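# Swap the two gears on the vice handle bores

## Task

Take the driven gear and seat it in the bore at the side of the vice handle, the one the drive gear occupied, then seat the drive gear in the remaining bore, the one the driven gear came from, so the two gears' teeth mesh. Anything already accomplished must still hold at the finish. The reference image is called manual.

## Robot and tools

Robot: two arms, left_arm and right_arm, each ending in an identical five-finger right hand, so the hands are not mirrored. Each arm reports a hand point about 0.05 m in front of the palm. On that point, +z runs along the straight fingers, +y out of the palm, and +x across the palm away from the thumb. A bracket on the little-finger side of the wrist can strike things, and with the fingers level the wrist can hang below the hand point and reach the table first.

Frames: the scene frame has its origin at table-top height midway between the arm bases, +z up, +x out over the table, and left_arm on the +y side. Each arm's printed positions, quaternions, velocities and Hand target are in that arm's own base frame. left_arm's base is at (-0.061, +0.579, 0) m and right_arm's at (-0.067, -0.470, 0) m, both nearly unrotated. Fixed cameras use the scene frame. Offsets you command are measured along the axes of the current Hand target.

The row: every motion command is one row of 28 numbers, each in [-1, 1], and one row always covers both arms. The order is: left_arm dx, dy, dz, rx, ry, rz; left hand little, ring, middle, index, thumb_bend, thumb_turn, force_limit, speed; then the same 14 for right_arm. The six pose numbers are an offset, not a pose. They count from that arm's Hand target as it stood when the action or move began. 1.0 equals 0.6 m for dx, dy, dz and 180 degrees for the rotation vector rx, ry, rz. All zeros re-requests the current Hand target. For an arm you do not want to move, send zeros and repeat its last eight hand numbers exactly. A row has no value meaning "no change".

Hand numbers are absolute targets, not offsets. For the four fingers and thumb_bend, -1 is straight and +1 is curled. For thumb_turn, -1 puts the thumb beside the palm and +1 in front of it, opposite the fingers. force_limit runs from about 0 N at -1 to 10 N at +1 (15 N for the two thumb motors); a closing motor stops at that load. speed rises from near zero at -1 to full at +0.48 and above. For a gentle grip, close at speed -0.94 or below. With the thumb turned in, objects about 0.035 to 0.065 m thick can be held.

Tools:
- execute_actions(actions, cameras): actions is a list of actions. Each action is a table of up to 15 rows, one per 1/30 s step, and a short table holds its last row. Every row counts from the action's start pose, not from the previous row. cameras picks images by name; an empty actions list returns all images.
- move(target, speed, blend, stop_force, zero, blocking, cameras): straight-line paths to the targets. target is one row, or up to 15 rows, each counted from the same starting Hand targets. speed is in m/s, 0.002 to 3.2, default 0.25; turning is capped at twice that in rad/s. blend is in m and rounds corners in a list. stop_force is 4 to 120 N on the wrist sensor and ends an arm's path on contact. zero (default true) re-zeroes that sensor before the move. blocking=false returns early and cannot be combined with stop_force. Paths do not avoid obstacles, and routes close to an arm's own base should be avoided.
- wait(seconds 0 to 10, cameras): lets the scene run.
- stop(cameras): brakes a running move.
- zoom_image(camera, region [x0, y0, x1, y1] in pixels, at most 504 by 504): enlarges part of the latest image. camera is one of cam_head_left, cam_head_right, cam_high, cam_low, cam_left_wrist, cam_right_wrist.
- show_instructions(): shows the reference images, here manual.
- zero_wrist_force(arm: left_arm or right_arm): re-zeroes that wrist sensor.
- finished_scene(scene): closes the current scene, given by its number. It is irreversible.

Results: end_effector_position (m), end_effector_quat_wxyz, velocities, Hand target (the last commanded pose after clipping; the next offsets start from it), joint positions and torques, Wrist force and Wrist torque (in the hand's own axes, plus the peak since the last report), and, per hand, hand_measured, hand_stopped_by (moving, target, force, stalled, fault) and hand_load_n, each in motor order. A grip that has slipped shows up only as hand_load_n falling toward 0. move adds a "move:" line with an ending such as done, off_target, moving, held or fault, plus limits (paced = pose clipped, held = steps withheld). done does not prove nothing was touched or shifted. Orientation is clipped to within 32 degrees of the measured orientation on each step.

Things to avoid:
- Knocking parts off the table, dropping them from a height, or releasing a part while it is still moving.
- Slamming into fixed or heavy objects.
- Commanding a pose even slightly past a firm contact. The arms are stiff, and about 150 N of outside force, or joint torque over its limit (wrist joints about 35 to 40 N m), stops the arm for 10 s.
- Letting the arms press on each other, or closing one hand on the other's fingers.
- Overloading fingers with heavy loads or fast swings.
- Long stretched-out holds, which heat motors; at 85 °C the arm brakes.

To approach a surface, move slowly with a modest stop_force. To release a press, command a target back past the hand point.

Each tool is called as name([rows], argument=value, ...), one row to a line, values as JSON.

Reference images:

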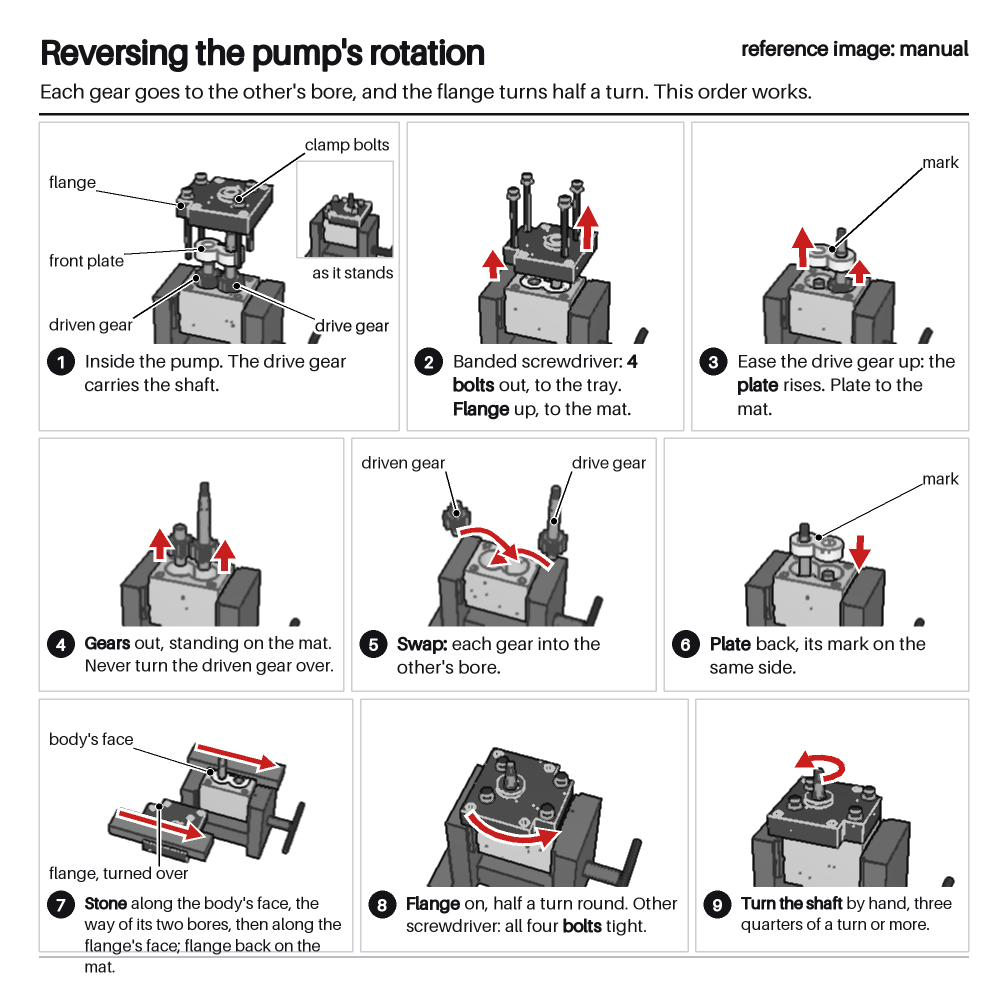

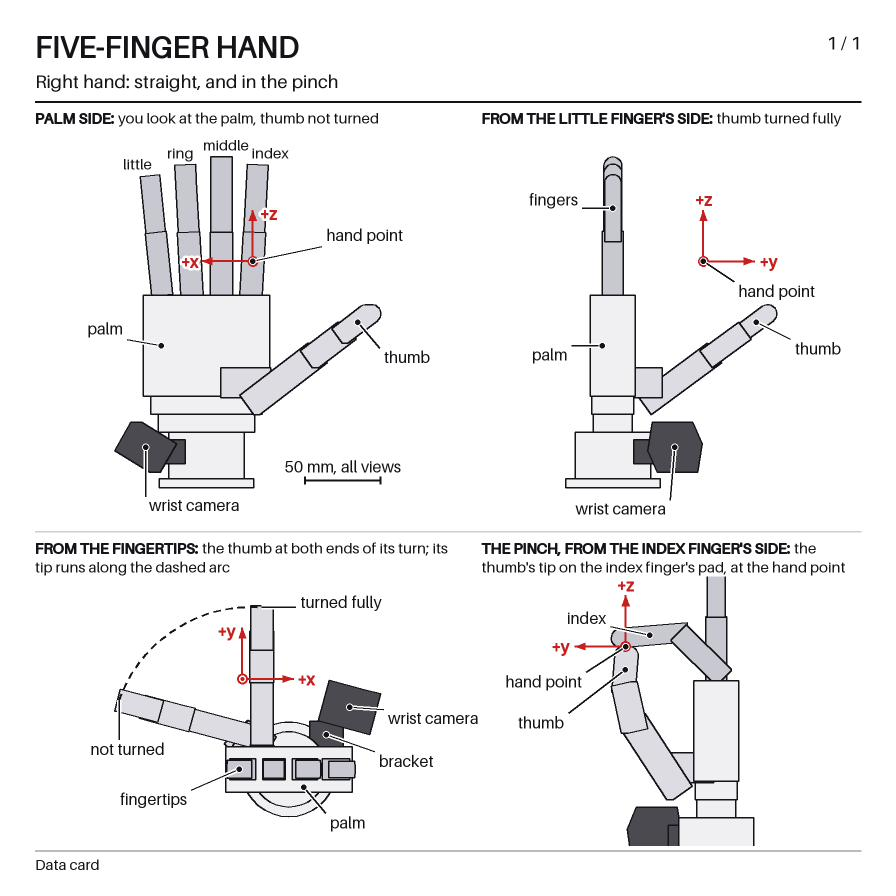

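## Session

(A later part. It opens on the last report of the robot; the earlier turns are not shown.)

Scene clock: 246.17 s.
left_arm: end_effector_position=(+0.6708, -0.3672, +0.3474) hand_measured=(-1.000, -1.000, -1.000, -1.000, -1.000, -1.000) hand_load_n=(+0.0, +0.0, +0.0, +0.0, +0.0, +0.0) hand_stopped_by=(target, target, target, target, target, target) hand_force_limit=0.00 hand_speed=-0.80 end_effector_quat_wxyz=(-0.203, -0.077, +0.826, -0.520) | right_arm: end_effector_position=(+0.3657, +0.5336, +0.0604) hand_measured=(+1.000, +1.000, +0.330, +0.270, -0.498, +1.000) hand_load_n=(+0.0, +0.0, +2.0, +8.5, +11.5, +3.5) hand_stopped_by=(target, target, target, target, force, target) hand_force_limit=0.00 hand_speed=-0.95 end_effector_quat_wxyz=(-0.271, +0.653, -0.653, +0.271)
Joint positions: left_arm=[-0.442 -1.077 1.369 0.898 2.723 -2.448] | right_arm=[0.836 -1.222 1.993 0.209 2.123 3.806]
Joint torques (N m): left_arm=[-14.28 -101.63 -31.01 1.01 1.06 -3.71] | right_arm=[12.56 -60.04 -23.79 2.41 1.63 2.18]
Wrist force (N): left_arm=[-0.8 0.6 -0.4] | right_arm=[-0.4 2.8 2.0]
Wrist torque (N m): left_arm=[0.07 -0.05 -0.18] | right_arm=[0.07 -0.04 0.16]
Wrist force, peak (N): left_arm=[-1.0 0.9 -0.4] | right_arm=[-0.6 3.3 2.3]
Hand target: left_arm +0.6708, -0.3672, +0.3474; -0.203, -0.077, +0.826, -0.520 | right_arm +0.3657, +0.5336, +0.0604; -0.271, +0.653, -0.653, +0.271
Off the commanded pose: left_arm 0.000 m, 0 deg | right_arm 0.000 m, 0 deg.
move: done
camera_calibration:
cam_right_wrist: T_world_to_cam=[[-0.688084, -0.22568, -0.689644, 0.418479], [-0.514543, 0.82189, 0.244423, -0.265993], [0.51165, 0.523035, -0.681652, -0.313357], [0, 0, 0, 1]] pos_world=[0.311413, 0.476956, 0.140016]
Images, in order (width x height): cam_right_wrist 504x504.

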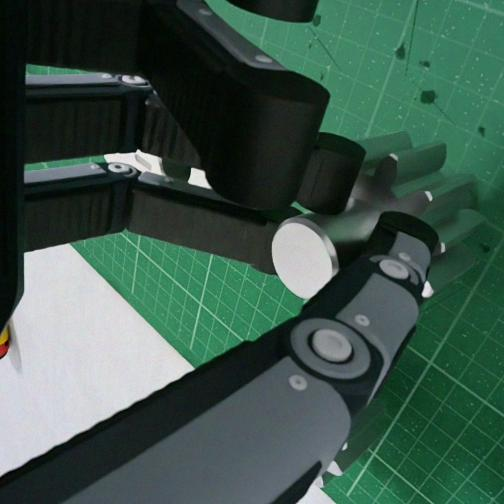

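move(target=[0,0,0,0,0,0,-1,-1,-1,-1,-1,-1,0,-0.8,0,0,0,0,0,0,1,1,0.1,0.12,-0.7,1,0.0,-0.85], cameras=[])

move(target=[0,0,0,0,0,0,-1,-1,-1,-1,-1,-1,0,-0.8,-0.0073,-0.0035,0.0035,0,0,0,1,1,0.1,0.12,-0.7,1,0.0,-0.85], cameras=["cam_right_wrist"], speed=0.02)

zoom_image(camera="cam_right_wrist", region=[254, 70, 504, 320])

Scene clock: 263.57 s.
left_arm: end_effector_position=(+0.6708, -0.3672, +0.3474) hand_measured=(-1.000, -1.000, -1.000, -1.000, -1.000, -1.000) hand_load_n=(+0.0, +0.0, +0.0, +0.0, +0.0, +0.0) hand_stopped_by=(target, target, target, target, target, target) hand_force_limit=0.00 hand_speed=-0.80 end_effector_quat_wxyz=(-0.203, -0.077, +0.826, -0.520) | right_arm: end_effector_position=(+0.3657, +0.5336, +0.0605) hand_measured=(+1.000, +1.000, +0.102, +0.120, -0.700, +1.000) hand_load_n=(+0.0, +0.0, -3.5, +2.0, +0.0, +0.0) hand_stopped_by=(target, target, target, target, target, target) hand_force_limit=0.00 hand_speed=-0.85 end_effector_quat_wxyz=(-0.271, +0.653, -0.653, +0.271)
Joint positions: left_arm=[-0.442 -1.077 1.369 0.898 2.723 -2.448] | right_arm=[0.836 -1.223 1.993 0.209 2.123 3.806]
Joint torques (N m): left_arm=[-14.84 -100.66 -31.37 1.15 1.14 -3.68] | right_arm=[11.64 -51.06 -26.99 1.18 0.07 2.04]
Wrist force (N): left_arm=[-0.7 0.5 -0.6] | right_arm=[0.9 -7.4 -3.7]
Wrist torque (N m): left_arm=[0.07 -0.04 -0.17] | right_arm=[0.06 0.08 -0.01]
Wrist force, peak (N): left_arm=[-0.8 1.1 -0.4] | right_arm=[0.8 -7.9 -5.3]
Hand target: left_arm +0.6708, -0.3672, +0.3474; -0.203, -0.077, +0.826, -0.520 | right_arm +0.3657, +0.5336, +0.0604; -0.271, +0.653, -0.653, +0.271
Off the commanded pose: left_arm 0.000 m, 0 deg | right_arm 0.000 m, 0 deg.
move: done
No camera images: "cameras" was empty.

Scene clock: 264.30 s.
left_arm: end_effector_position=(+0.6708, -0.3672, +0.3474) hand_measured=(-1.000, -1.000, -1.000, -1.000, -1.000, -1.000) hand_load_n=(+0.0, +0.0, +0.0, +0.0, +0.0, +0.0) hand_stopped_by=(target, target, target, target, target, target) hand_force_limit=0.00 hand_speed=-0.80 end_effector_quat_wxyz=(-0.203, -0.077, +0.826, -0.520) | right_arm: end_effector_position=(+0.3686, +0.5379, +0.0604) hand_measured=(+1.000, +1.000, +0.100, +0.120, -0.700, +1.000) hand_load_n=(+0.0, +0.0, -0.5, +0.0, +0.0, +0.0) hand_stopped_by=(target, target, target, target, target, target) hand_force_limit=0.00 hand_speed=-0.85 end_effector_quat_wxyz=(-0.271, +0.653, -0.653, +0.271)
Joint positions: left_arm=[-0.442 -1.077 1.369 0.898 2.723 -2.448] | right_arm=[0.838 -1.215 1.982 0.213 2.124 3.807]
Joint torques (N m): left_arm=[-16.19 -100.87 -31.4 1.27 0.98 -3.62] | right_arm=[13.8 -44.01 -35.38 5.26 1.31 2.03]
Wrist force (N): left_arm=[-0.3 0.5 -0.7] | right_arm=[0.7 -2.9 -1.0]
Wrist torque (N m): left_arm=[0.08 -0.11 -0.15] | right_arm=[0.08 0.04 0.04]
Wrist force, peak (N): left_arm=[-0.4 0.6 -0.9] | right_arm=[1.3 -7.3 -3.9]
Hand target: left_arm +0.6708, -0.3672, +0.3474; -0.203, -0.077, +0.826, -0.520 | right_arm +0.3686, +0.5379, +0.0604; -0.271, +0.653, -0.653, +0.271
Off the commanded pose: left_arm 0.000 m, 0 deg | right_arm 0.000 m, 0 deg.
move: done
camera_calibration:
cam_right_wrist: T_world_to_cam=[[-0.688084, -0.22568, -0.689644, 0.421468], [-0.514543, 0.82189, 0.244423, -0.268117], [0.51165, 0.523035, -0.681652, -0.317142], [0, 0, 0, 1]] pos_world=[0.314313, 0.481356, 0.140016]
Images, in order (width x height): cam_right_wrist 504x504.

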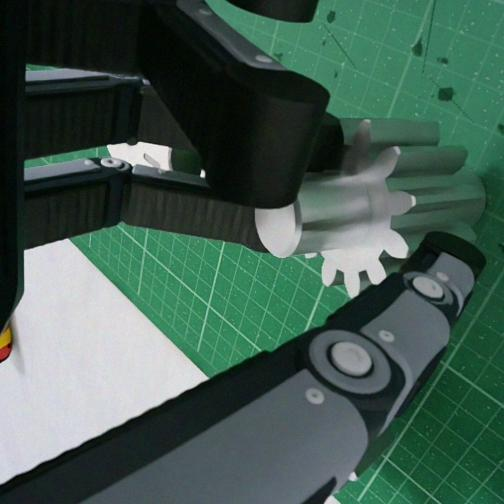

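Scaled by 2.016.

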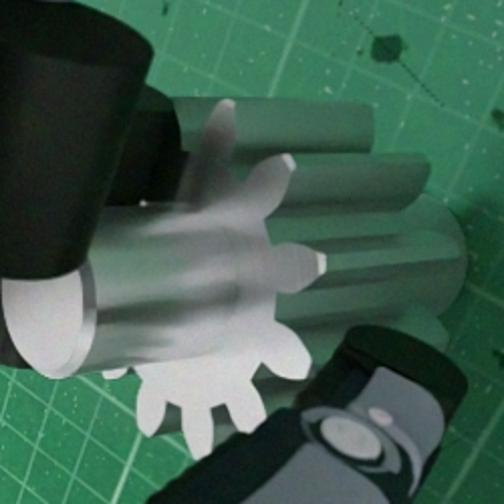

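move(target=[0,0,0,0,0,0,-1,-1,-1,-1,-1,-1,0,-0.8,0,0,0,0,0,0,1,1,0.26,0.28,-0.7,1,-0.3,-0.92], cameras=["cam_right_wrist"])

zoom_image(camera="cam_right_wrist", region=[254, 70, 504, 320])

Scene clock: 288.77 s.
left_arm: end_effector_position=(+0.6708, -0.3672, +0.3474) hand_measured=(-1.000, -1.000, -1.000, -1.000, -1.000, -1.000) hand_load_n=(+0.0, +0.0, +0.0, +0.0, +0.0, +0.0) hand_stopped_by=(target, target, target, target, target, target) hand_force_limit=0.00 hand_speed=-0.80 end_effector_quat_wxyz=(-0.203, -0.077, +0.826, -0.520) | right_arm: end_effector_position=(+0.3686, +0.5379, +0.0604) hand_measured=(+1.000, +1.000, +0.260, +0.280, -0.700, +1.000) hand_load_n=(+0.0, +0.0, +0.0, +0.0, +0.0, +0.0) hand_stopped_by=(target, target, target, target, target, target) hand_force_limit=-0.30 hand_speed=-0.92 end_effector_quat_wxyz=(-0.271, +0.653, -0.653, +0.271)
Joint positions: left_arm=[-0.442 -1.077 1.369 0.898 2.723 -2.448] | right_arm=[0.838 -1.215 1.982 0.213 2.124 3.807]
Joint torques (N m): left_arm=[-14.08 -101.87 -30.66 1.26 1.07 -3.71] | right_arm=[14.51 -46.73 -36.2 4.56 1.51 2.2]
Wrist force (N): left_arm=[-0.6 0.2 -0.3] | right_arm=[-0.6 1.4 0.4]
Wrist torque (N m): left_arm=[0.01 -0.07 -0.18] | right_arm=[0.07 -0.01 0.16]
Wrist force, peak (N): left_arm=[-1.1 0.7 -0.5] | right_arm=[0.7 -3.4 -1.4]
Hand target: left_arm +0.6708, -0.3672, +0.3474; -0.203, -0.077, +0.826, -0.520 | right_arm +0.3686, +0.5379, +0.0604; -0.271, +0.653, -0.653, +0.271
Off the commanded pose: left_arm 0.000 m, 0 deg | right_arm 0.000 m, 0 deg.
move: done
camera_calibration:
cam_right_wrist: T_world_to_cam=[[-0.688084, -0.22568, -0.689644, 0.421537], [-0.514543, 0.82189, 0.244423, -0.268065], [0.51165, 0.523035, -0.681652, -0.317193], [0, 0, 0, 1]] pos_world=[0.314413, 0.481356, 0.140016]
Images, in order (width x height): cam_right_wrist 504x504.

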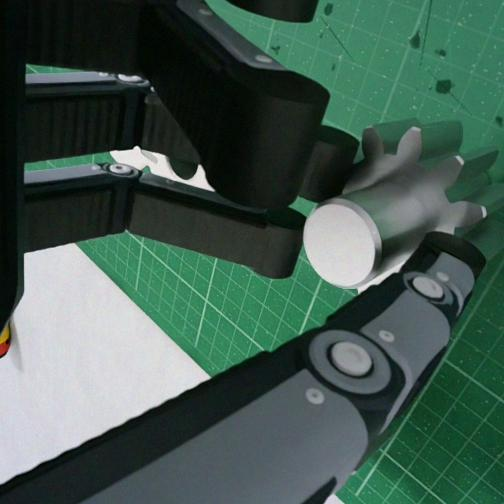

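Scaled by 2.016.

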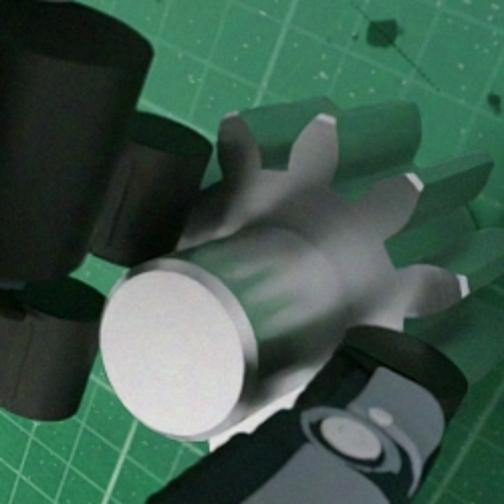

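move(target=[0,0,0,0,0,0,-1,-1,-1,-1,-1,-1,0,-0.8,0.0045,0.0045,-0.0045,0,0,0,1,1,0.26,0.28,-0.7,1,-0.3,-0.92], cameras=["cam_right_wrist"], speed=0.02)

move(target=[0,0,0,0,0,0,-1,-1,-1,-1,-1,-1,0,-0.8,0,0,0,0,0,0,1,1,0.26,0.32,-0.49,1,-0.6,-0.95], cameras=["cam_right_wrist"])

zoom_image(camera="cam_right_wrist", region=[254, 70, 504, 320])

Scene clock: 309.20 s.
left_arm: end_effector_position=(+0.6708, -0.3672, +0.3474) hand_measured=(-1.000, -1.000, -1.000, -1.000, -1.000, -1.000) hand_load_n=(+0.0, +0.0, +0.0, +0.0, +0.0, +0.0) hand_stopped_by=(target, target, target, target, target, target) hand_force_limit=0.00 hand_speed=-0.80 end_effector_quat_wxyz=(-0.203, -0.077, +0.826, -0.520) | right_arm: end_effector_position=(+0.3649, +0.5353, +0.0604) hand_measured=(+1.000, +1.000, +0.260, +0.280, -0.700, +1.000) hand_load_n=(+0.0, +0.0, +0.0, +0.0, +0.0, +0.0) hand_stopped_by=(target, target, target, target, target, target) hand_force_limit=-0.30 hand_speed=-0.92 end_effector_quat_wxyz=(-0.271, +0.653, -0.653, +0.271)
Joint positions: left_arm=[-0.442 -1.077 1.369 0.898 2.723 -2.448] | right_arm=[0.84 -1.22 1.99 0.211 2.125 3.809]
Joint torques (N m): left_arm=[-14.48 -102.18 -31.39 1.35 1.08 -4.02] | right_arm=[14.01 -62.22 -20.88 0.08 3.27 1.99]
Wrist force (N): left_arm=[-0.7 0.2 -0.5] | right_arm=[-0.5 1.1 0.5]
Wrist torque (N m): left_arm=[0.03 -0.06 -0.19] | right_arm=[0.05 -0.02 0.14]
Wrist force, peak (N): left_arm=[-1.2 1.0 -0.3] | right_arm=[-0.7 1.6 0.3]
Hand target: left_arm +0.6708, -0.3672, +0.3474; -0.203, -0.077, +0.826, -0.520 | right_arm +0.3648, +0.5352, +0.0604; -0.271, +0.653, -0.653, +0.271
Off the commanded pose: left_arm 0.000 m, 0 deg | right_arm 0.000 m, 0 deg.
move: done
camera_calibration:
cam_right_wrist: T_world_to_cam=[[-0.688084, -0.22568, -0.689644, 0.418312], [-0.514543, 0.82189, 0.244423, -0.267801], [0.51165, 0.523035, -0.681652, -0.313837], [0, 0, 0, 1]] pos_world=[0.310613, 0.478656, 0.140016]
Images, in order (width x height): cam_right_wrist 504x504.

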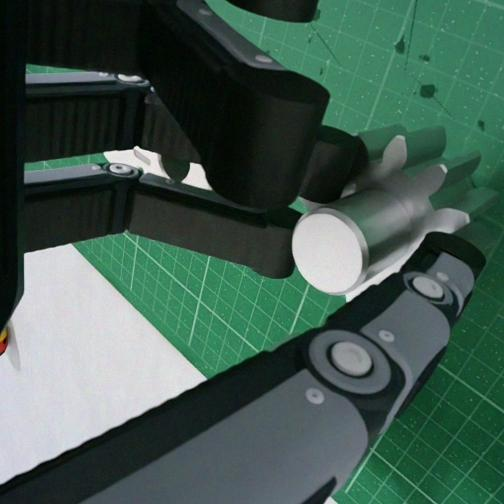

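Scene clock: 310.97 s.
left_arm: end_effector_position=(+0.6708, -0.3672, +0.3474) hand_measured=(-1.000, -1.000, -1.000, -1.000, -1.000, -1.000) hand_load_n=(+0.0, +0.0, +0.0, -0.5, +0.0, +0.0) hand_stopped_by=(target, target, target, target, target, target) hand_force_limit=0.00 hand_speed=-0.80 end_effector_quat_wxyz=(-0.203, -0.077, +0.826, -0.520) | right_arm: end_effector_position=(+0.3648, +0.5352, +0.0604) hand_measured=(+1.000, +1.000, +0.260, +0.320, -0.588, +1.000) hand_load_n=(+0.0, +0.0, +2.0, +0.0, +3.0, +1.0) hand_stopped_by=(target, target, target, target, force, target) hand_force_limit=-0.60 hand_speed=-0.95 end_effector_quat_wxyz=(-0.271, +0.653, -0.653, +0.271)
Joint positions: left_arm=[-0.442 -1.077 1.369 0.898 2.723 -2.448] | right_arm=[0.84 -1.221 1.99 0.211 2.125 3.809]
Joint torques (N m): left_arm=[-14.1 -101.37 -30.79 1.56 0.85 -3.69] | right_arm=[15.22 -62.91 -19.94 0.27 3.61 2.25]
Wrist force (N): left_arm=[-0.7 0.5 -0.5] | right_arm=[-0.4 1.1 1.2]
Wrist torque (N m): left_arm=[0.05 -0.05 -0.18] | right_arm=[0.03 -0.03 0.13]
Wrist force, peak (N): left_arm=[-1.4 0.0 -0.4] | right_arm=[-0.7 1.4 1.3]
Hand target: left_arm +0.6708, -0.3672, +0.3474; -0.203, -0.077, +0.826, -0.520 | right_arm +0.3648, +0.5352, +0.0604; -0.271, +0.653, -0.653, +0.271
Off the commanded pose: left_arm 0.000 m, 0 deg | right_arm 0.000 m, 0 deg.
move: done
camera_calibration:
cam_right_wrist: T_world_to_cam=[[-0.688084, -0.22568, -0.689644, 0.418312], [-0.514543, 0.82189, 0.244423, -0.267801], [0.51165, 0.523035, -0.681652, -0.313837], [0, 0, 0, 1]] pos_world=[0.310613, 0.478656, 0.140016]
Images, in order (width x height): cam_right_wrist 504x504.

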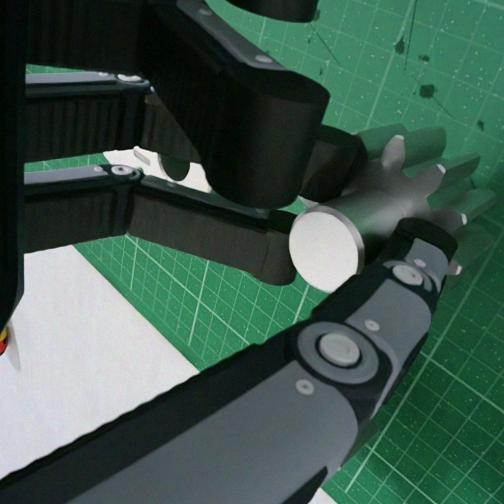

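Scaled by 2.016.

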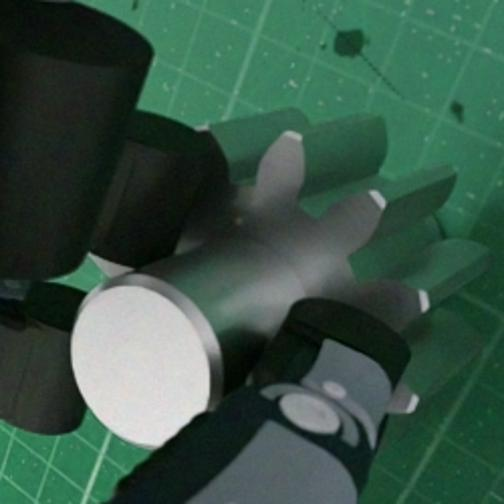

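move(target=[0,0,0,0,0,0,-1,-1,-1,-1,-1,-1,0,-0.8,0,0,0,0,0,0,1,1,0.26,0.40,-0.49,1,-0.5,-0.95], cameras=[])

move(target=[0,0,0,0,0,0,-1,-1,-1,-1,-1,-1,0,-0.8,0,0,0,0,0,0,1,1,0.26,0.40,-0.48,1,0.0,-0.95], cameras=["cam_right_wrist"])

zoom_image(camera="cam_right_wrist", region=[254, 70, 504, 320])

Scene clock: 317.87 s.
left_arm: end_effector_position=(+0.6708, -0.3672, +0.3474) hand_measured=(-1.000, -1.000, -1.000, -1.000, -1.000, -1.000) hand_load_n=(+0.0, +0.0, +0.0, +0.0, +0.0, +0.0) hand_stopped_by=(target, target, target, target, target, target) hand_force_limit=0.00 hand_speed=-0.80 end_effector_quat_wxyz=(-0.203, -0.077, +0.826, -0.520) | right_arm: end_effector_position=(+0.3648, +0.5352, +0.0604) hand_measured=(+1.000, +1.000, +0.260, +0.338, -0.588, +1.000) hand_load_n=(+0.0, +0.0, +1.0, +2.5, +4.5, +0.5) hand_stopped_by=(target, target, target, force, force, target) hand_force_limit=-0.50 hand_speed=-0.95 end_effector_quat_wxyz=(-0.271, +0.653, -0.653, +0.271)
Joint positions: left_arm=[-0.442 -1.077 1.369 0.898 2.723 -2.448] | right_arm=[0.84 -1.221 1.99 0.211 2.125 3.809]
Joint torques (N m): left_arm=[-14.56 -101.61 -30.86 1.68 1.12 -3.66] | right_arm=[13.91 -63.9 -20.76 0.57 3.11 2.16]
Wrist force (N): left_arm=[-0.7 0.4 -0.6] | right_arm=[-0.3 1.9 1.0]
Wrist torque (N m): left_arm=[0.05 -0.05 -0.18] | right_arm=[0.06 -0.01 0.14]
Wrist force, peak (N): left_arm=[-1.1 0.6 -0.7] | right_arm=[-0.5 2.1 1.2]
Hand target: left_arm +0.6708, -0.3672, +0.3474; -0.203, -0.077, +0.826, -0.520 | right_arm +0.3648, +0.5352, +0.0604; -0.271, +0.653, -0.653, +0.271
Off the commanded pose: left_arm 0.000 m, 0 deg | right_arm 0.000 m, 0 deg.
move: done
No camera images: "cameras" was empty.

Scene clock: 318.37 s.
left_arm: end_effector_position=(+0.6708, -0.3672, +0.3474) hand_measured=(-1.000, -1.000, -1.000, -1.000, -1.000, -1.000) hand_load_n=(+0.0, +0.0, +0.0, +0.0, +0.0, +0.0) hand_stopped_by=(target, target, target, target, target, target) hand_force_limit=0.00 hand_speed=-0.80 end_effector_quat_wxyz=(-0.203, -0.077, +0.826, -0.520) | right_arm: end_effector_position=(+0.3648, +0.5352, +0.0604) hand_measured=(+1.000, +1.000, +0.260, +0.338, -0.574, +1.000) hand_load_n=(+0.0, +0.0, +2.0, +4.0, +7.5, +0.0) hand_stopped_by=(target, target, target, force, force, target) hand_force_limit=0.00 hand_speed=-0.95 end_effector_quat_wxyz=(-0.271, +0.653, -0.653, +0.271)
Joint positions: left_arm=[-0.442 -1.077 1.369 0.898 2.723 -2.448] | right_arm=[0.84 -1.221 1.99 0.211 2.125 3.809]
Joint torques (N m): left_arm=[-15.6 -100.34 -31.18 1.48 1.06 -3.73] | right_arm=[14.7 -63.14 -20.83 0.48 3.36 2.07]
Wrist force (N): left_arm=[-0.5 0.3 -0.2] | right_arm=[-0.5 2.0 1.5]
Wrist torque (N m): left_arm=[0.01 -0.09 -0.17] | right_arm=[0.09 0.00 0.14]
Wrist force, peak (N): left_arm=[-0.9 0.3 -0.7] | right_arm=[-0.4 2.2 1.9]
Hand target: left_arm +0.6708, -0.3672, +0.3474; -0.203, -0.077, +0.826, -0.520 | right_arm +0.3648, +0.5352, +0.0604; -0.271, +0.653, -0.653, +0.271
Off the commanded pose: left_arm 0.000 m, 0 deg | right_arm 0.000 m, 0 deg.
move: done
camera_calibration:
cam_right_wrist: T_world_to_cam=[[-0.688084, -0.22568, -0.689644, 0.418312], [-0.514543, 0.82189, 0.244423, -0.267801], [0.51165, 0.523035, -0.681652, -0.313837], [0, 0, 0, 1]] pos_world=[0.310613, 0.478656, 0.140016]
Images, in order (width x height): cam_right_wrist 504x504.

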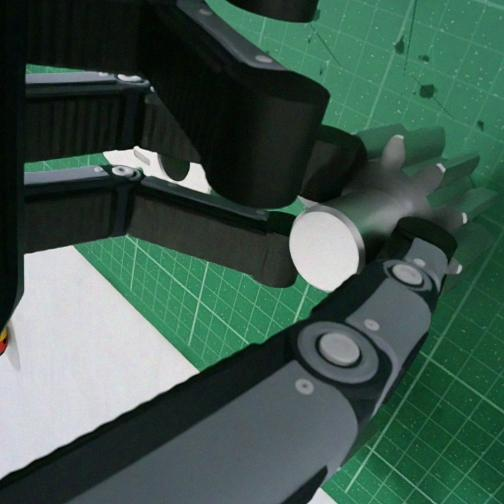

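Scaled by 2.016.

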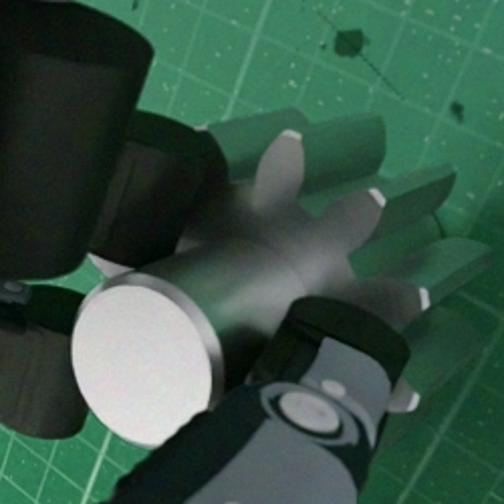

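move(target=[0,0,0,0,0,0,-1,-1,-1,-1,-1,-1,0,-0.8,0,0,0,0,0,0,1,1,0.26,0.40,-0.47,1,0.6,-0.95], cameras=[])

move(target=[0,0,0,0,0,0,-1,-1,-1,-1,-1,-1,0,-0.8,0,-0.0825,-0.0825,0,0,0,1,1,0.26,0.40,-0.47,1,0.6,-0.95], cameras=["cam_right_wrist","cam_low"], speed=0.06)

zoom_image(camera="cam_right_wrist", region=[254, 70, 504, 320])

zoom_image(camera="cam_low", region=[170, 130, 290, 250])

Scene clock: 326.03 s.
left_arm: end_effector_position=(+0.6708, -0.3672, +0.3474) hand_measured=(-1.000, -1.000, -1.000, -1.000, -1.000, -1.000) hand_load_n=(+0.0, +0.0, +0.0, +0.0, +0.0, +0.0) hand_stopped_by=(target, target, target, target, target, target) hand_force_limit=0.00 hand_speed=-0.80 end_effector_quat_wxyz=(-0.203, -0.077, +0.826, -0.520) | right_arm: end_effector_position=(+0.3648, +0.5352, +0.0604) hand_measured=(+1.000, +1.000, +0.260, +0.338, -0.556, +1.000) hand_load_n=(+0.0, +0.0, +3.5, +6.0, +11.5, -0.5) hand_stopped_by=(target, target, target, force, force, target) hand_force_limit=0.60 hand_speed=-0.95 end_effector_quat_wxyz=(-0.271, +0.653, -0.653, +0.271)
Joint positions: left_arm=[-0.442 -1.077 1.369 0.898 2.723 -2.448] | right_arm=[0.84 -1.221 1.99 0.211 2.125 3.809]
Joint torques (N m): left_arm=[-14.21 -101.18 -31.14 1.59 0.87 -3.96] | right_arm=[14.7 -63.07 -22.22 1.07 3.02 2.15]
Wrist force (N): left_arm=[-0.9 0.4 -0.2] | right_arm=[-0.7 3.0 2.1]
Wrist torque (N m): left_arm=[0.03 -0.03 -0.19] | right_arm=[0.09 0.01 0.14]
Wrist force, peak (N): left_arm=[-1.4 0.6 -0.2] | right_arm=[-0.4 3.0 2.2]
Hand target: left_arm +0.6708, -0.3672, +0.3474; -0.203, -0.077, +0.826, -0.520 | right_arm +0.3648, +0.5352, +0.0604; -0.271, +0.653, -0.653, +0.271
Off the commanded pose: left_arm 0.000 m, 0 deg | right_arm 0.000 m, 0 deg.
move: done
No camera images: "cameras" was empty.

Scene clock: 327.60 s.
left_arm: end_effector_position=(+0.6708, -0.3672, +0.3474) hand_measured=(-1.000, -1.000, -1.000, -1.000, -1.000, -1.000) hand_load_n=(+0.0, +0.0, +0.0, +0.0, +0.0, +0.0) hand_stopped_by=(target, target, target, target, target, target) hand_force_limit=0.00 hand_speed=-0.80 end_effector_quat_wxyz=(-0.203, -0.077, +0.826, -0.520) | right_arm: end_effector_position=(+0.3648, +0.5352, +0.1304) hand_measured=(+1.000, +1.000, +0.260, +0.338, -0.556, +1.000) hand_load_n=(+0.0, +0.0, +3.5, +6.0, +11.5, -0.5) hand_stopped_by=(target, target, target, force, force, target) hand_force_limit=0.60 hand_speed=-0.95 end_effector_quat_wxyz=(-0.271, +0.653, -0.653, +0.271)
Joint positions: left_arm=[-0.442 -1.077 1.369 0.898 2.723 -2.448] | right_arm=[0.84 -1.301 1.944 0.338 2.125 3.809]
Joint torques (N m): left_arm=[-14.52 -101.66 -31.28 1.52 1.19 -3.68] | right_arm=[14.51 -61.47 -42.08 5.05 3.1 0.99]
Wrist force (N): left_arm=[-0.3 0.2 0.0] | right_arm=[-0.8 3.3 2.0]
Wrist torque (N m): left_arm=[-0.02 -0.13 -0.17] | right_arm=[0.14 0.05 0.15]
Wrist force, peak (N): left_arm=[-1.1 0.5 -0.8] | right_arm=[-0.5 3.8 2.6]
Hand target: left_arm +0.6708, -0.3672, +0.3474; -0.203, -0.077, +0.826, -0.520 | right_arm +0.3648, +0.5352, +0.1304; -0.271, +0.653, -0.653, +0.271
Off the commanded pose: left_arm 0.000 m, 0 deg | right_arm 0.000 m, 0 deg.
move: done
camera_calibration:
cam_right_wrist: T_world_to_cam=[[-0.688012, -0.225792, -0.689679, 0.466466], [-0.514639, 0.821858, 0.24433, -0.284791], [0.51165, 0.523037, -0.68165, -0.266088], [0, 0, 0, 1]] pos_world=[0.310513, 0.478556, 0.209916]
Images, in order (width x height): cam_low 504x504, cam_right_wrist 504x504.

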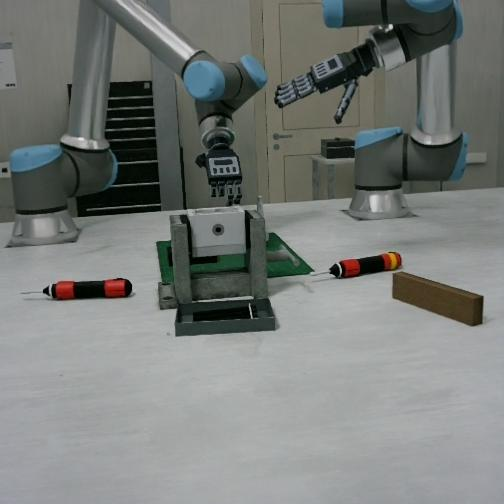

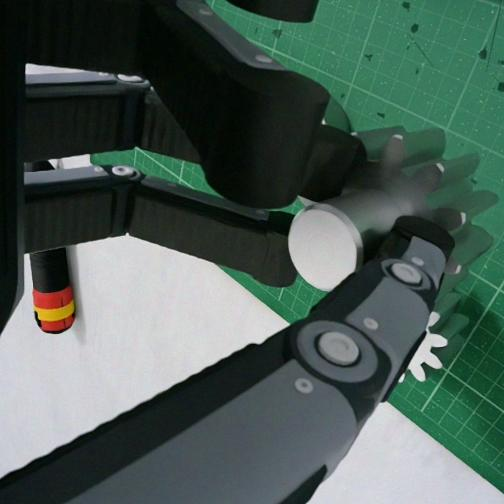

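Scaled by 2.016.

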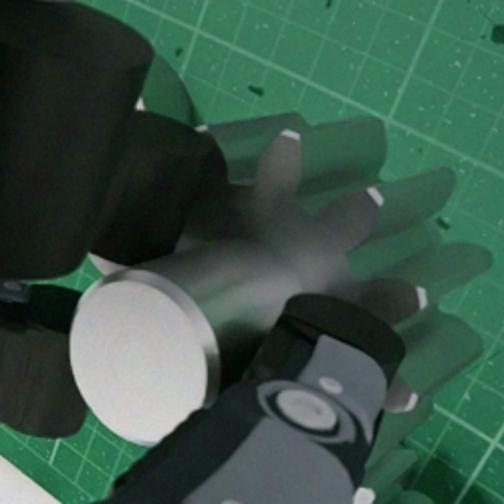

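Scaled by 4.200.

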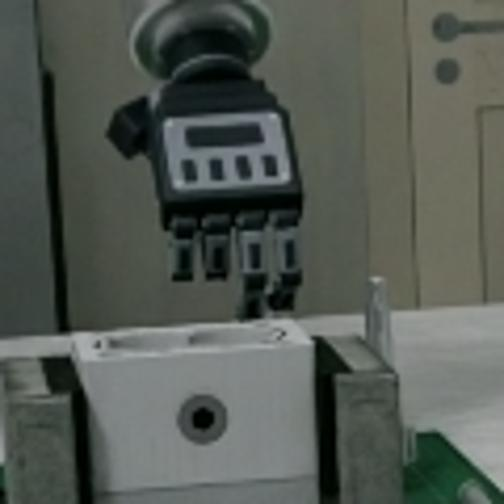

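move([
  [0,0,0,0,0,0,-1,-1,-1,-1,-1,-1,0,-0.8,0,-0.1827,-0.1827,0,0,0,1,1,0.26,0.40,-0.47,1,0.6,-0.95],
  [0,0,0,0,0,0,-1,-1,-1,-1,-1,-1,0,-0.8,0.125,-0.6187,0.2534,0,0,0,1,1,0.26,0.40,-0.47,1,0.6,-0.95],
], cameras=["cam_right_wrist","cam_low","cam_left_wrist","cam_head_left"], speed=0.15, blend=[0.03,0])

zoom_image(camera="cam_right_wrist", region=[254, 70, 504, 320])

zoom_image(camera="cam_left_wrist", region=[160, 190, 280, 310])

zoom_image(camera="cam_low", region=[170, 150, 270, 250])

Scene clock: 362.23 s.
left_arm: end_effector_position=(+0.6708, -0.3672, +0.3474) hand_measured=(-1.000, -1.000, -1.000, -1.000, -1.000, -1.000) hand_load_n=(+0.0, +0.0, +0.0, +0.0, +0.0, +0.0) hand_stopped_by=(target, target, target, target, target, target) hand_force_limit=0.00 hand_speed=-0.80 end_effector_quat_wxyz=(-0.203, -0.077, +0.826, -0.520) | right_arm: end_effector_position=(+0.7346, +0.4601, +0.2857) hand_measured=(+1.000, +1.000, +0.260, +0.338, -0.556, +1.000) hand_load_n=(+0.0, +0.0, +2.5, +6.0, +10.5, +0.0) hand_stopped_by=(target, target, target, force, force, target) hand_force_limit=0.60 hand_speed=-0.95 end_effector_quat_wxyz=(-0.271, +0.653, -0.653, +0.271)
Joint positions: left_arm=[-0.442 -1.077 1.369 0.898 2.723 -2.448] | right_arm=[0.389 -1.165 1.422 0.566 1.842 3.424]
Joint torques (N m): left_arm=[-14.68 -100.1 -31.57 1.47 1.36 -3.85] | right_arm=[-12.53 -60.44 -52.45 4.39 -1.37 -2.26]
Wrist force (N): left_arm=[-0.7 0.8 0.1] | right_arm=[-1.0 2.4 2.3]
Wrist torque (N m): left_arm=[0.07 -0.08 -0.16] | right_arm=[-0.04 0.03 0.09]
Wrist force, peak (N): left_arm=[-1.3 0.7 -0.7] | right_arm=[-0.5 4.3 3.2]
Hand target: left_arm +0.6708, -0.3672, +0.3474; -0.203, -0.077, +0.826, -0.520 | right_arm +0.7346, +0.4601, +0.2857; -0.271, +0.653, -0.653, +0.271
Off the commanded pose: left_arm 0.000 m, 0 deg | right_arm 0.000 m, 0 deg.
move: done
camera_calibration:
cam_left_wrist: T_world_to_cam=[[-0.557573, 0.470211, -0.684115, 0.784289], [0.814163, 0.470599, -0.340111, -0.253762], [0.16202, -0.746618, -0.645222, -0.0406267], [0, 0, 0, 1]] pos_world=[0.650484, -0.279694, 0.424024]
cam_right_wrist: T_world_to_cam=[[-0.688084, -0.22568, -0.689644, 0.811056], [-0.514543, 0.82189, 0.244423, -0.0708949], [0.51165, 0.523035, -0.681652, -0.310206], [0, 0, 0, 1]] pos_world=[0.680313, 0.403556, 0.365216]
Images, in order (width x height): cam_head_left 504x504, cam_low 504x504, cam_left_wrist 504x504, cam_right_wrist 504x504.

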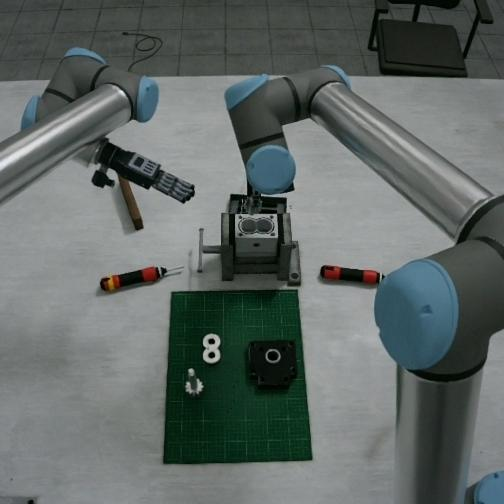

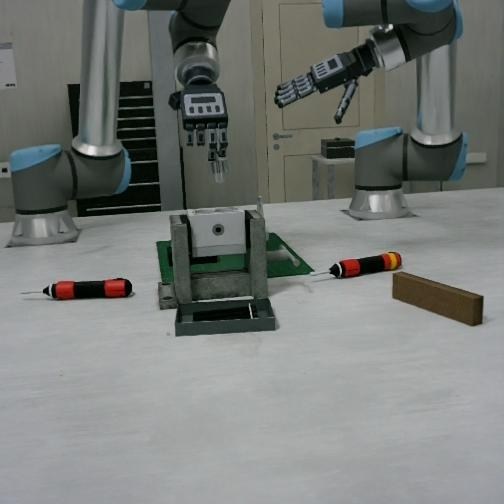

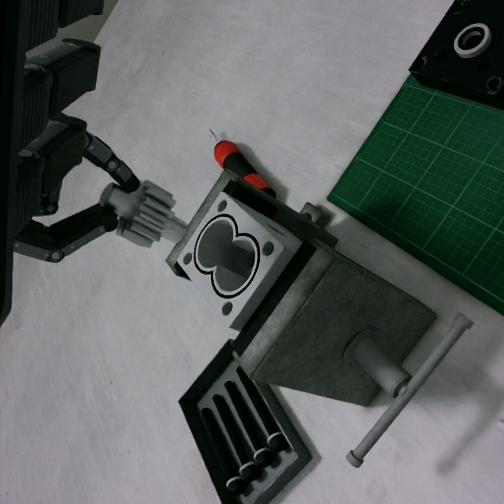

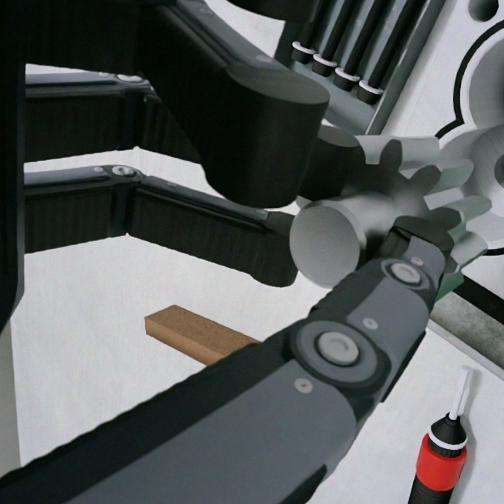

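Scaled by 2.016.

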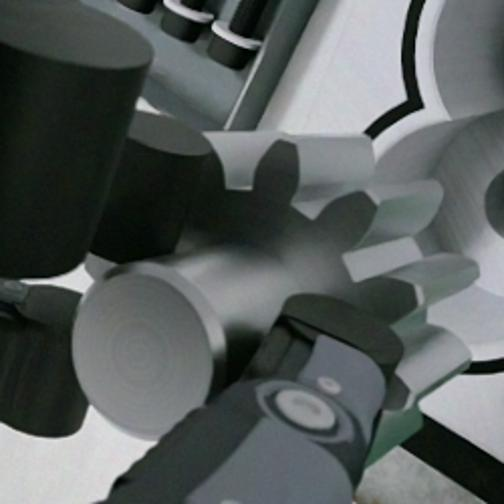

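Scaled by 4.200.

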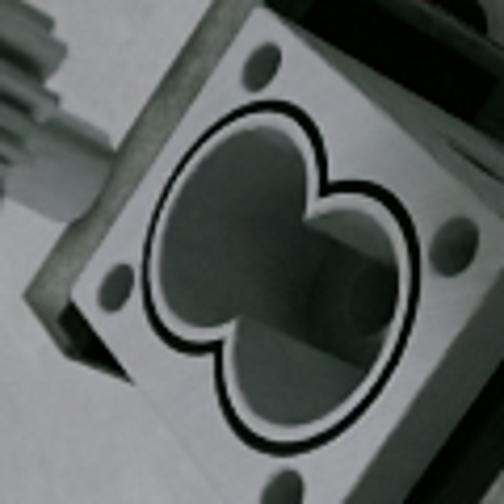

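Scaled by 5.040.

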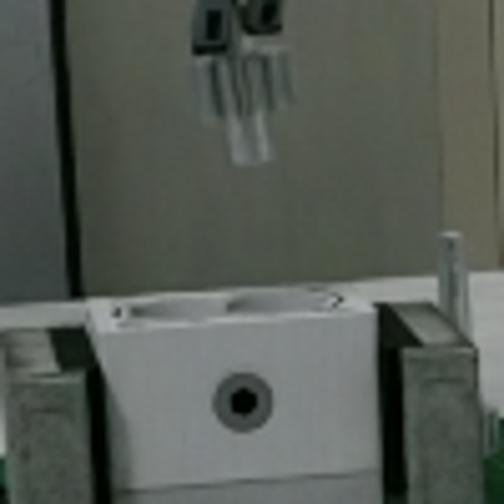

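zoom_image(camera="cam_low", region=[200, 145, 240, 185])

zoom_image(camera="cam_left_wrist", region=[90, 160, 210, 280])

Scaled by 12.600.

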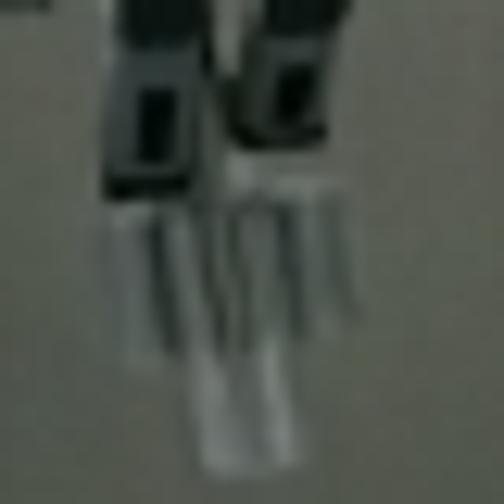

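Scaled by 4.200.

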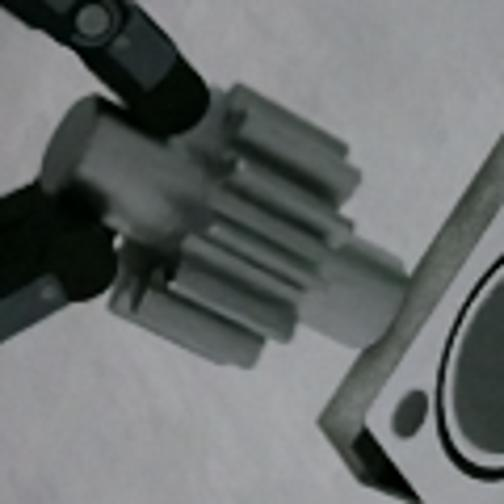

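zoom_image(camera="cam_low", region=[150, 195, 280, 325])

Scaled by 3.877.

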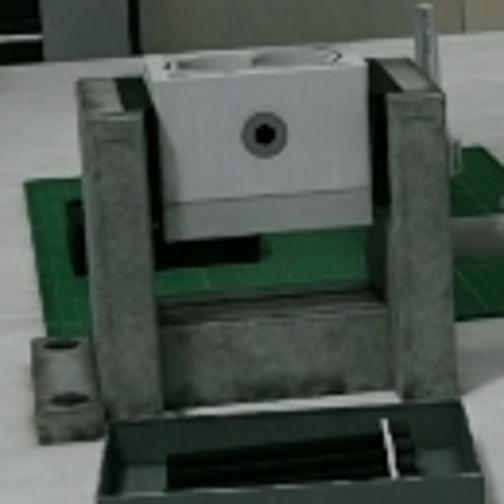

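move(target=[0,0,0,0,0,0,-1,-1,-1,-1,-1,-1,0,-0.8,0,0,0,-0.0041,0.0146,-0.0146,1,1,0.26,0.40,-0.47,1,0.6,-0.95], cameras=["cam_right_wrist","cam_low","cam_left_wrist"], speed=0.05)

zoom_image(camera="cam_low", region=[200, 145, 240, 185])

zoom_image(camera="cam_left_wrist", region=[90, 160, 210, 280])

zoom_image(camera="cam_right_wrist", region=[254, 70, 504, 320])

Scene clock: 406.30 s.
left_arm: end_effector_position=(+0.6708, -0.3672, +0.3474) hand_measured=(-1.000, -1.000, -1.000, -1.000, -1.000, -1.000) hand_load_n=(+0.0, +0.0, +0.0, +0.0, +0.0, +0.0) hand_stopped_by=(target, target, target, target, target, target) hand_force_limit=0.00 hand_speed=-0.80 end_effector_quat_wxyz=(-0.203, -0.077, +0.826, -0.520) | right_arm: end_effector_position=(+0.7346, +0.4601, +0.2857) hand_measured=(+1.000, +1.000, +0.260, +0.338, -0.556, +1.000) hand_load_n=(+0.0, +0.0, +2.5, +6.0, +10.5, +0.0) hand_stopped_by=(target, target, target, force, force, target) hand_force_limit=0.60 hand_speed=-0.95 end_effector_quat_wxyz=(-0.246, +0.663, -0.646, +0.287)
Joint positions: left_arm=[-0.442 -1.077 1.369 0.898 2.723 -2.448] | right_arm=[0.407 -1.143 1.388 0.608 1.894 3.399]
Joint torques (N m): left_arm=[-14.9 -101.22 -30.83 1.8 1.15 -3.92] | right_arm=[13.85 -63.49 -48.9 4.44 3.39 -1.94]
Wrist force (N): left_arm=[-0.7 0.4 -0.5] | right_arm=[-1.4 2.6 2.4]
Wrist torque (N m): left_arm=[0.05 -0.05 -0.18] | right_arm=[0.00 0.06 0.07]
Wrist force, peak (N): left_arm=[-1.2 0.9 -0.4] | right_arm=[-0.9 2.8 2.6]
Hand target: left_arm +0.6708, -0.3672, +0.3474; -0.203, -0.077, +0.826, -0.520 | right_arm +0.7346, +0.4601, +0.2857; -0.246, +0.663, -0.646, +0.287
Off the commanded pose: left_arm 0.000 m, 0 deg | right_arm 0.000 m, 0 deg.
move: done
camera_calibration:
cam_left_wrist: T_world_to_cam=[[-0.557573, 0.470211, -0.684115, 0.784289], [0.814163, 0.470599, -0.340111, -0.253762], [0.16202, -0.746618, -0.645222, -0.0406267], [0, 0, 0, 1]] pos_world=[0.650484, -0.279694, 0.424024]
cam_right_wrist: T_world_to_cam=[[-0.696769, -0.269534, -0.664729, 0.830569], [-0.511678, 0.836224, 0.197269, -0.0660591], [0.502692, 0.477578, -0.72057, -0.271652], [0, 0, 0, 1]] pos_world=[0.681471, 0.408842, 0.36939]
Images, in order (width x height): cam_low 504x504, cam_left_wrist 504x504, cam_right_wrist 504x504.

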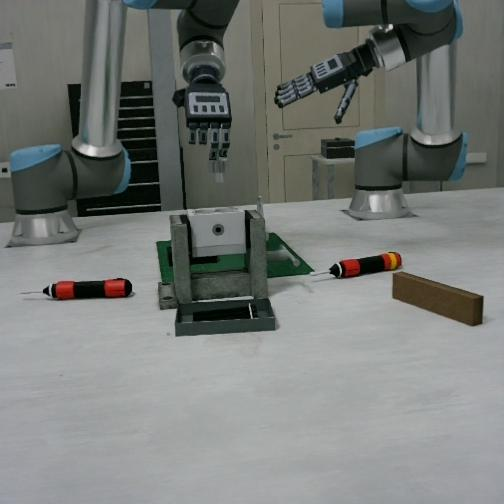

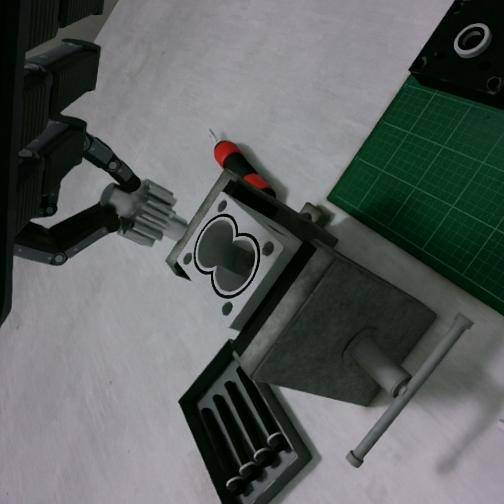

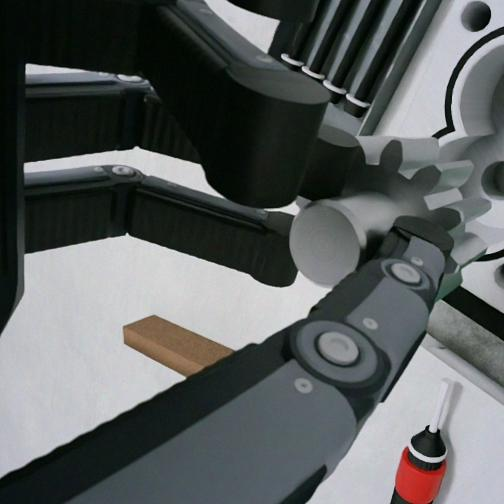

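Scaled by 12.600.

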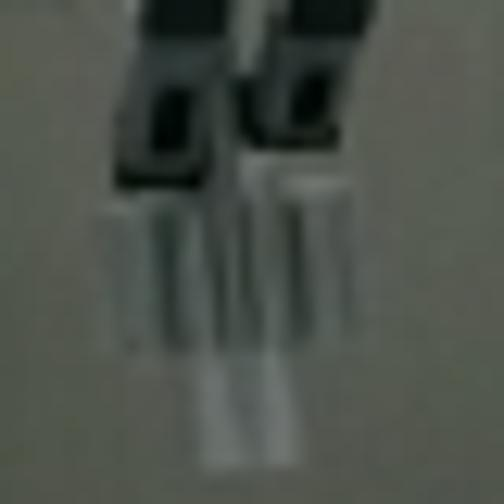

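Scaled by 4.200.

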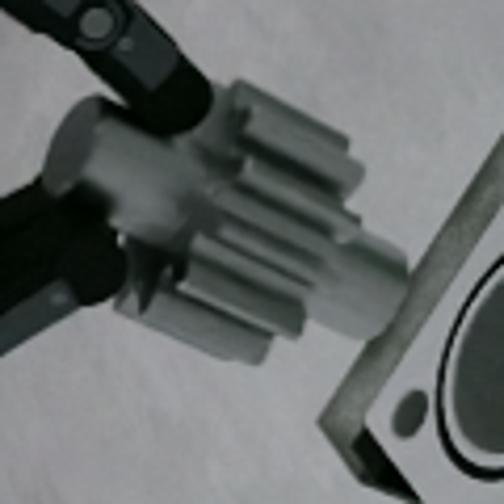

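Scaled by 2.016.

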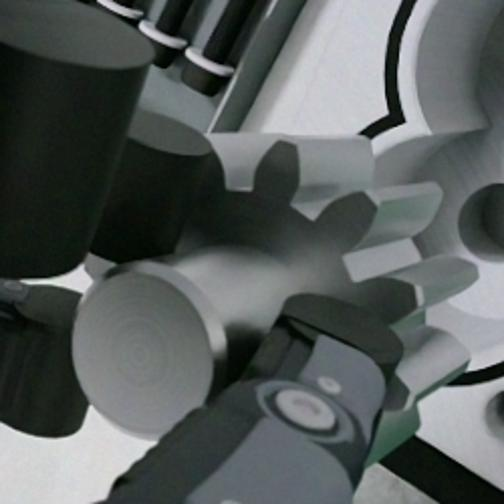

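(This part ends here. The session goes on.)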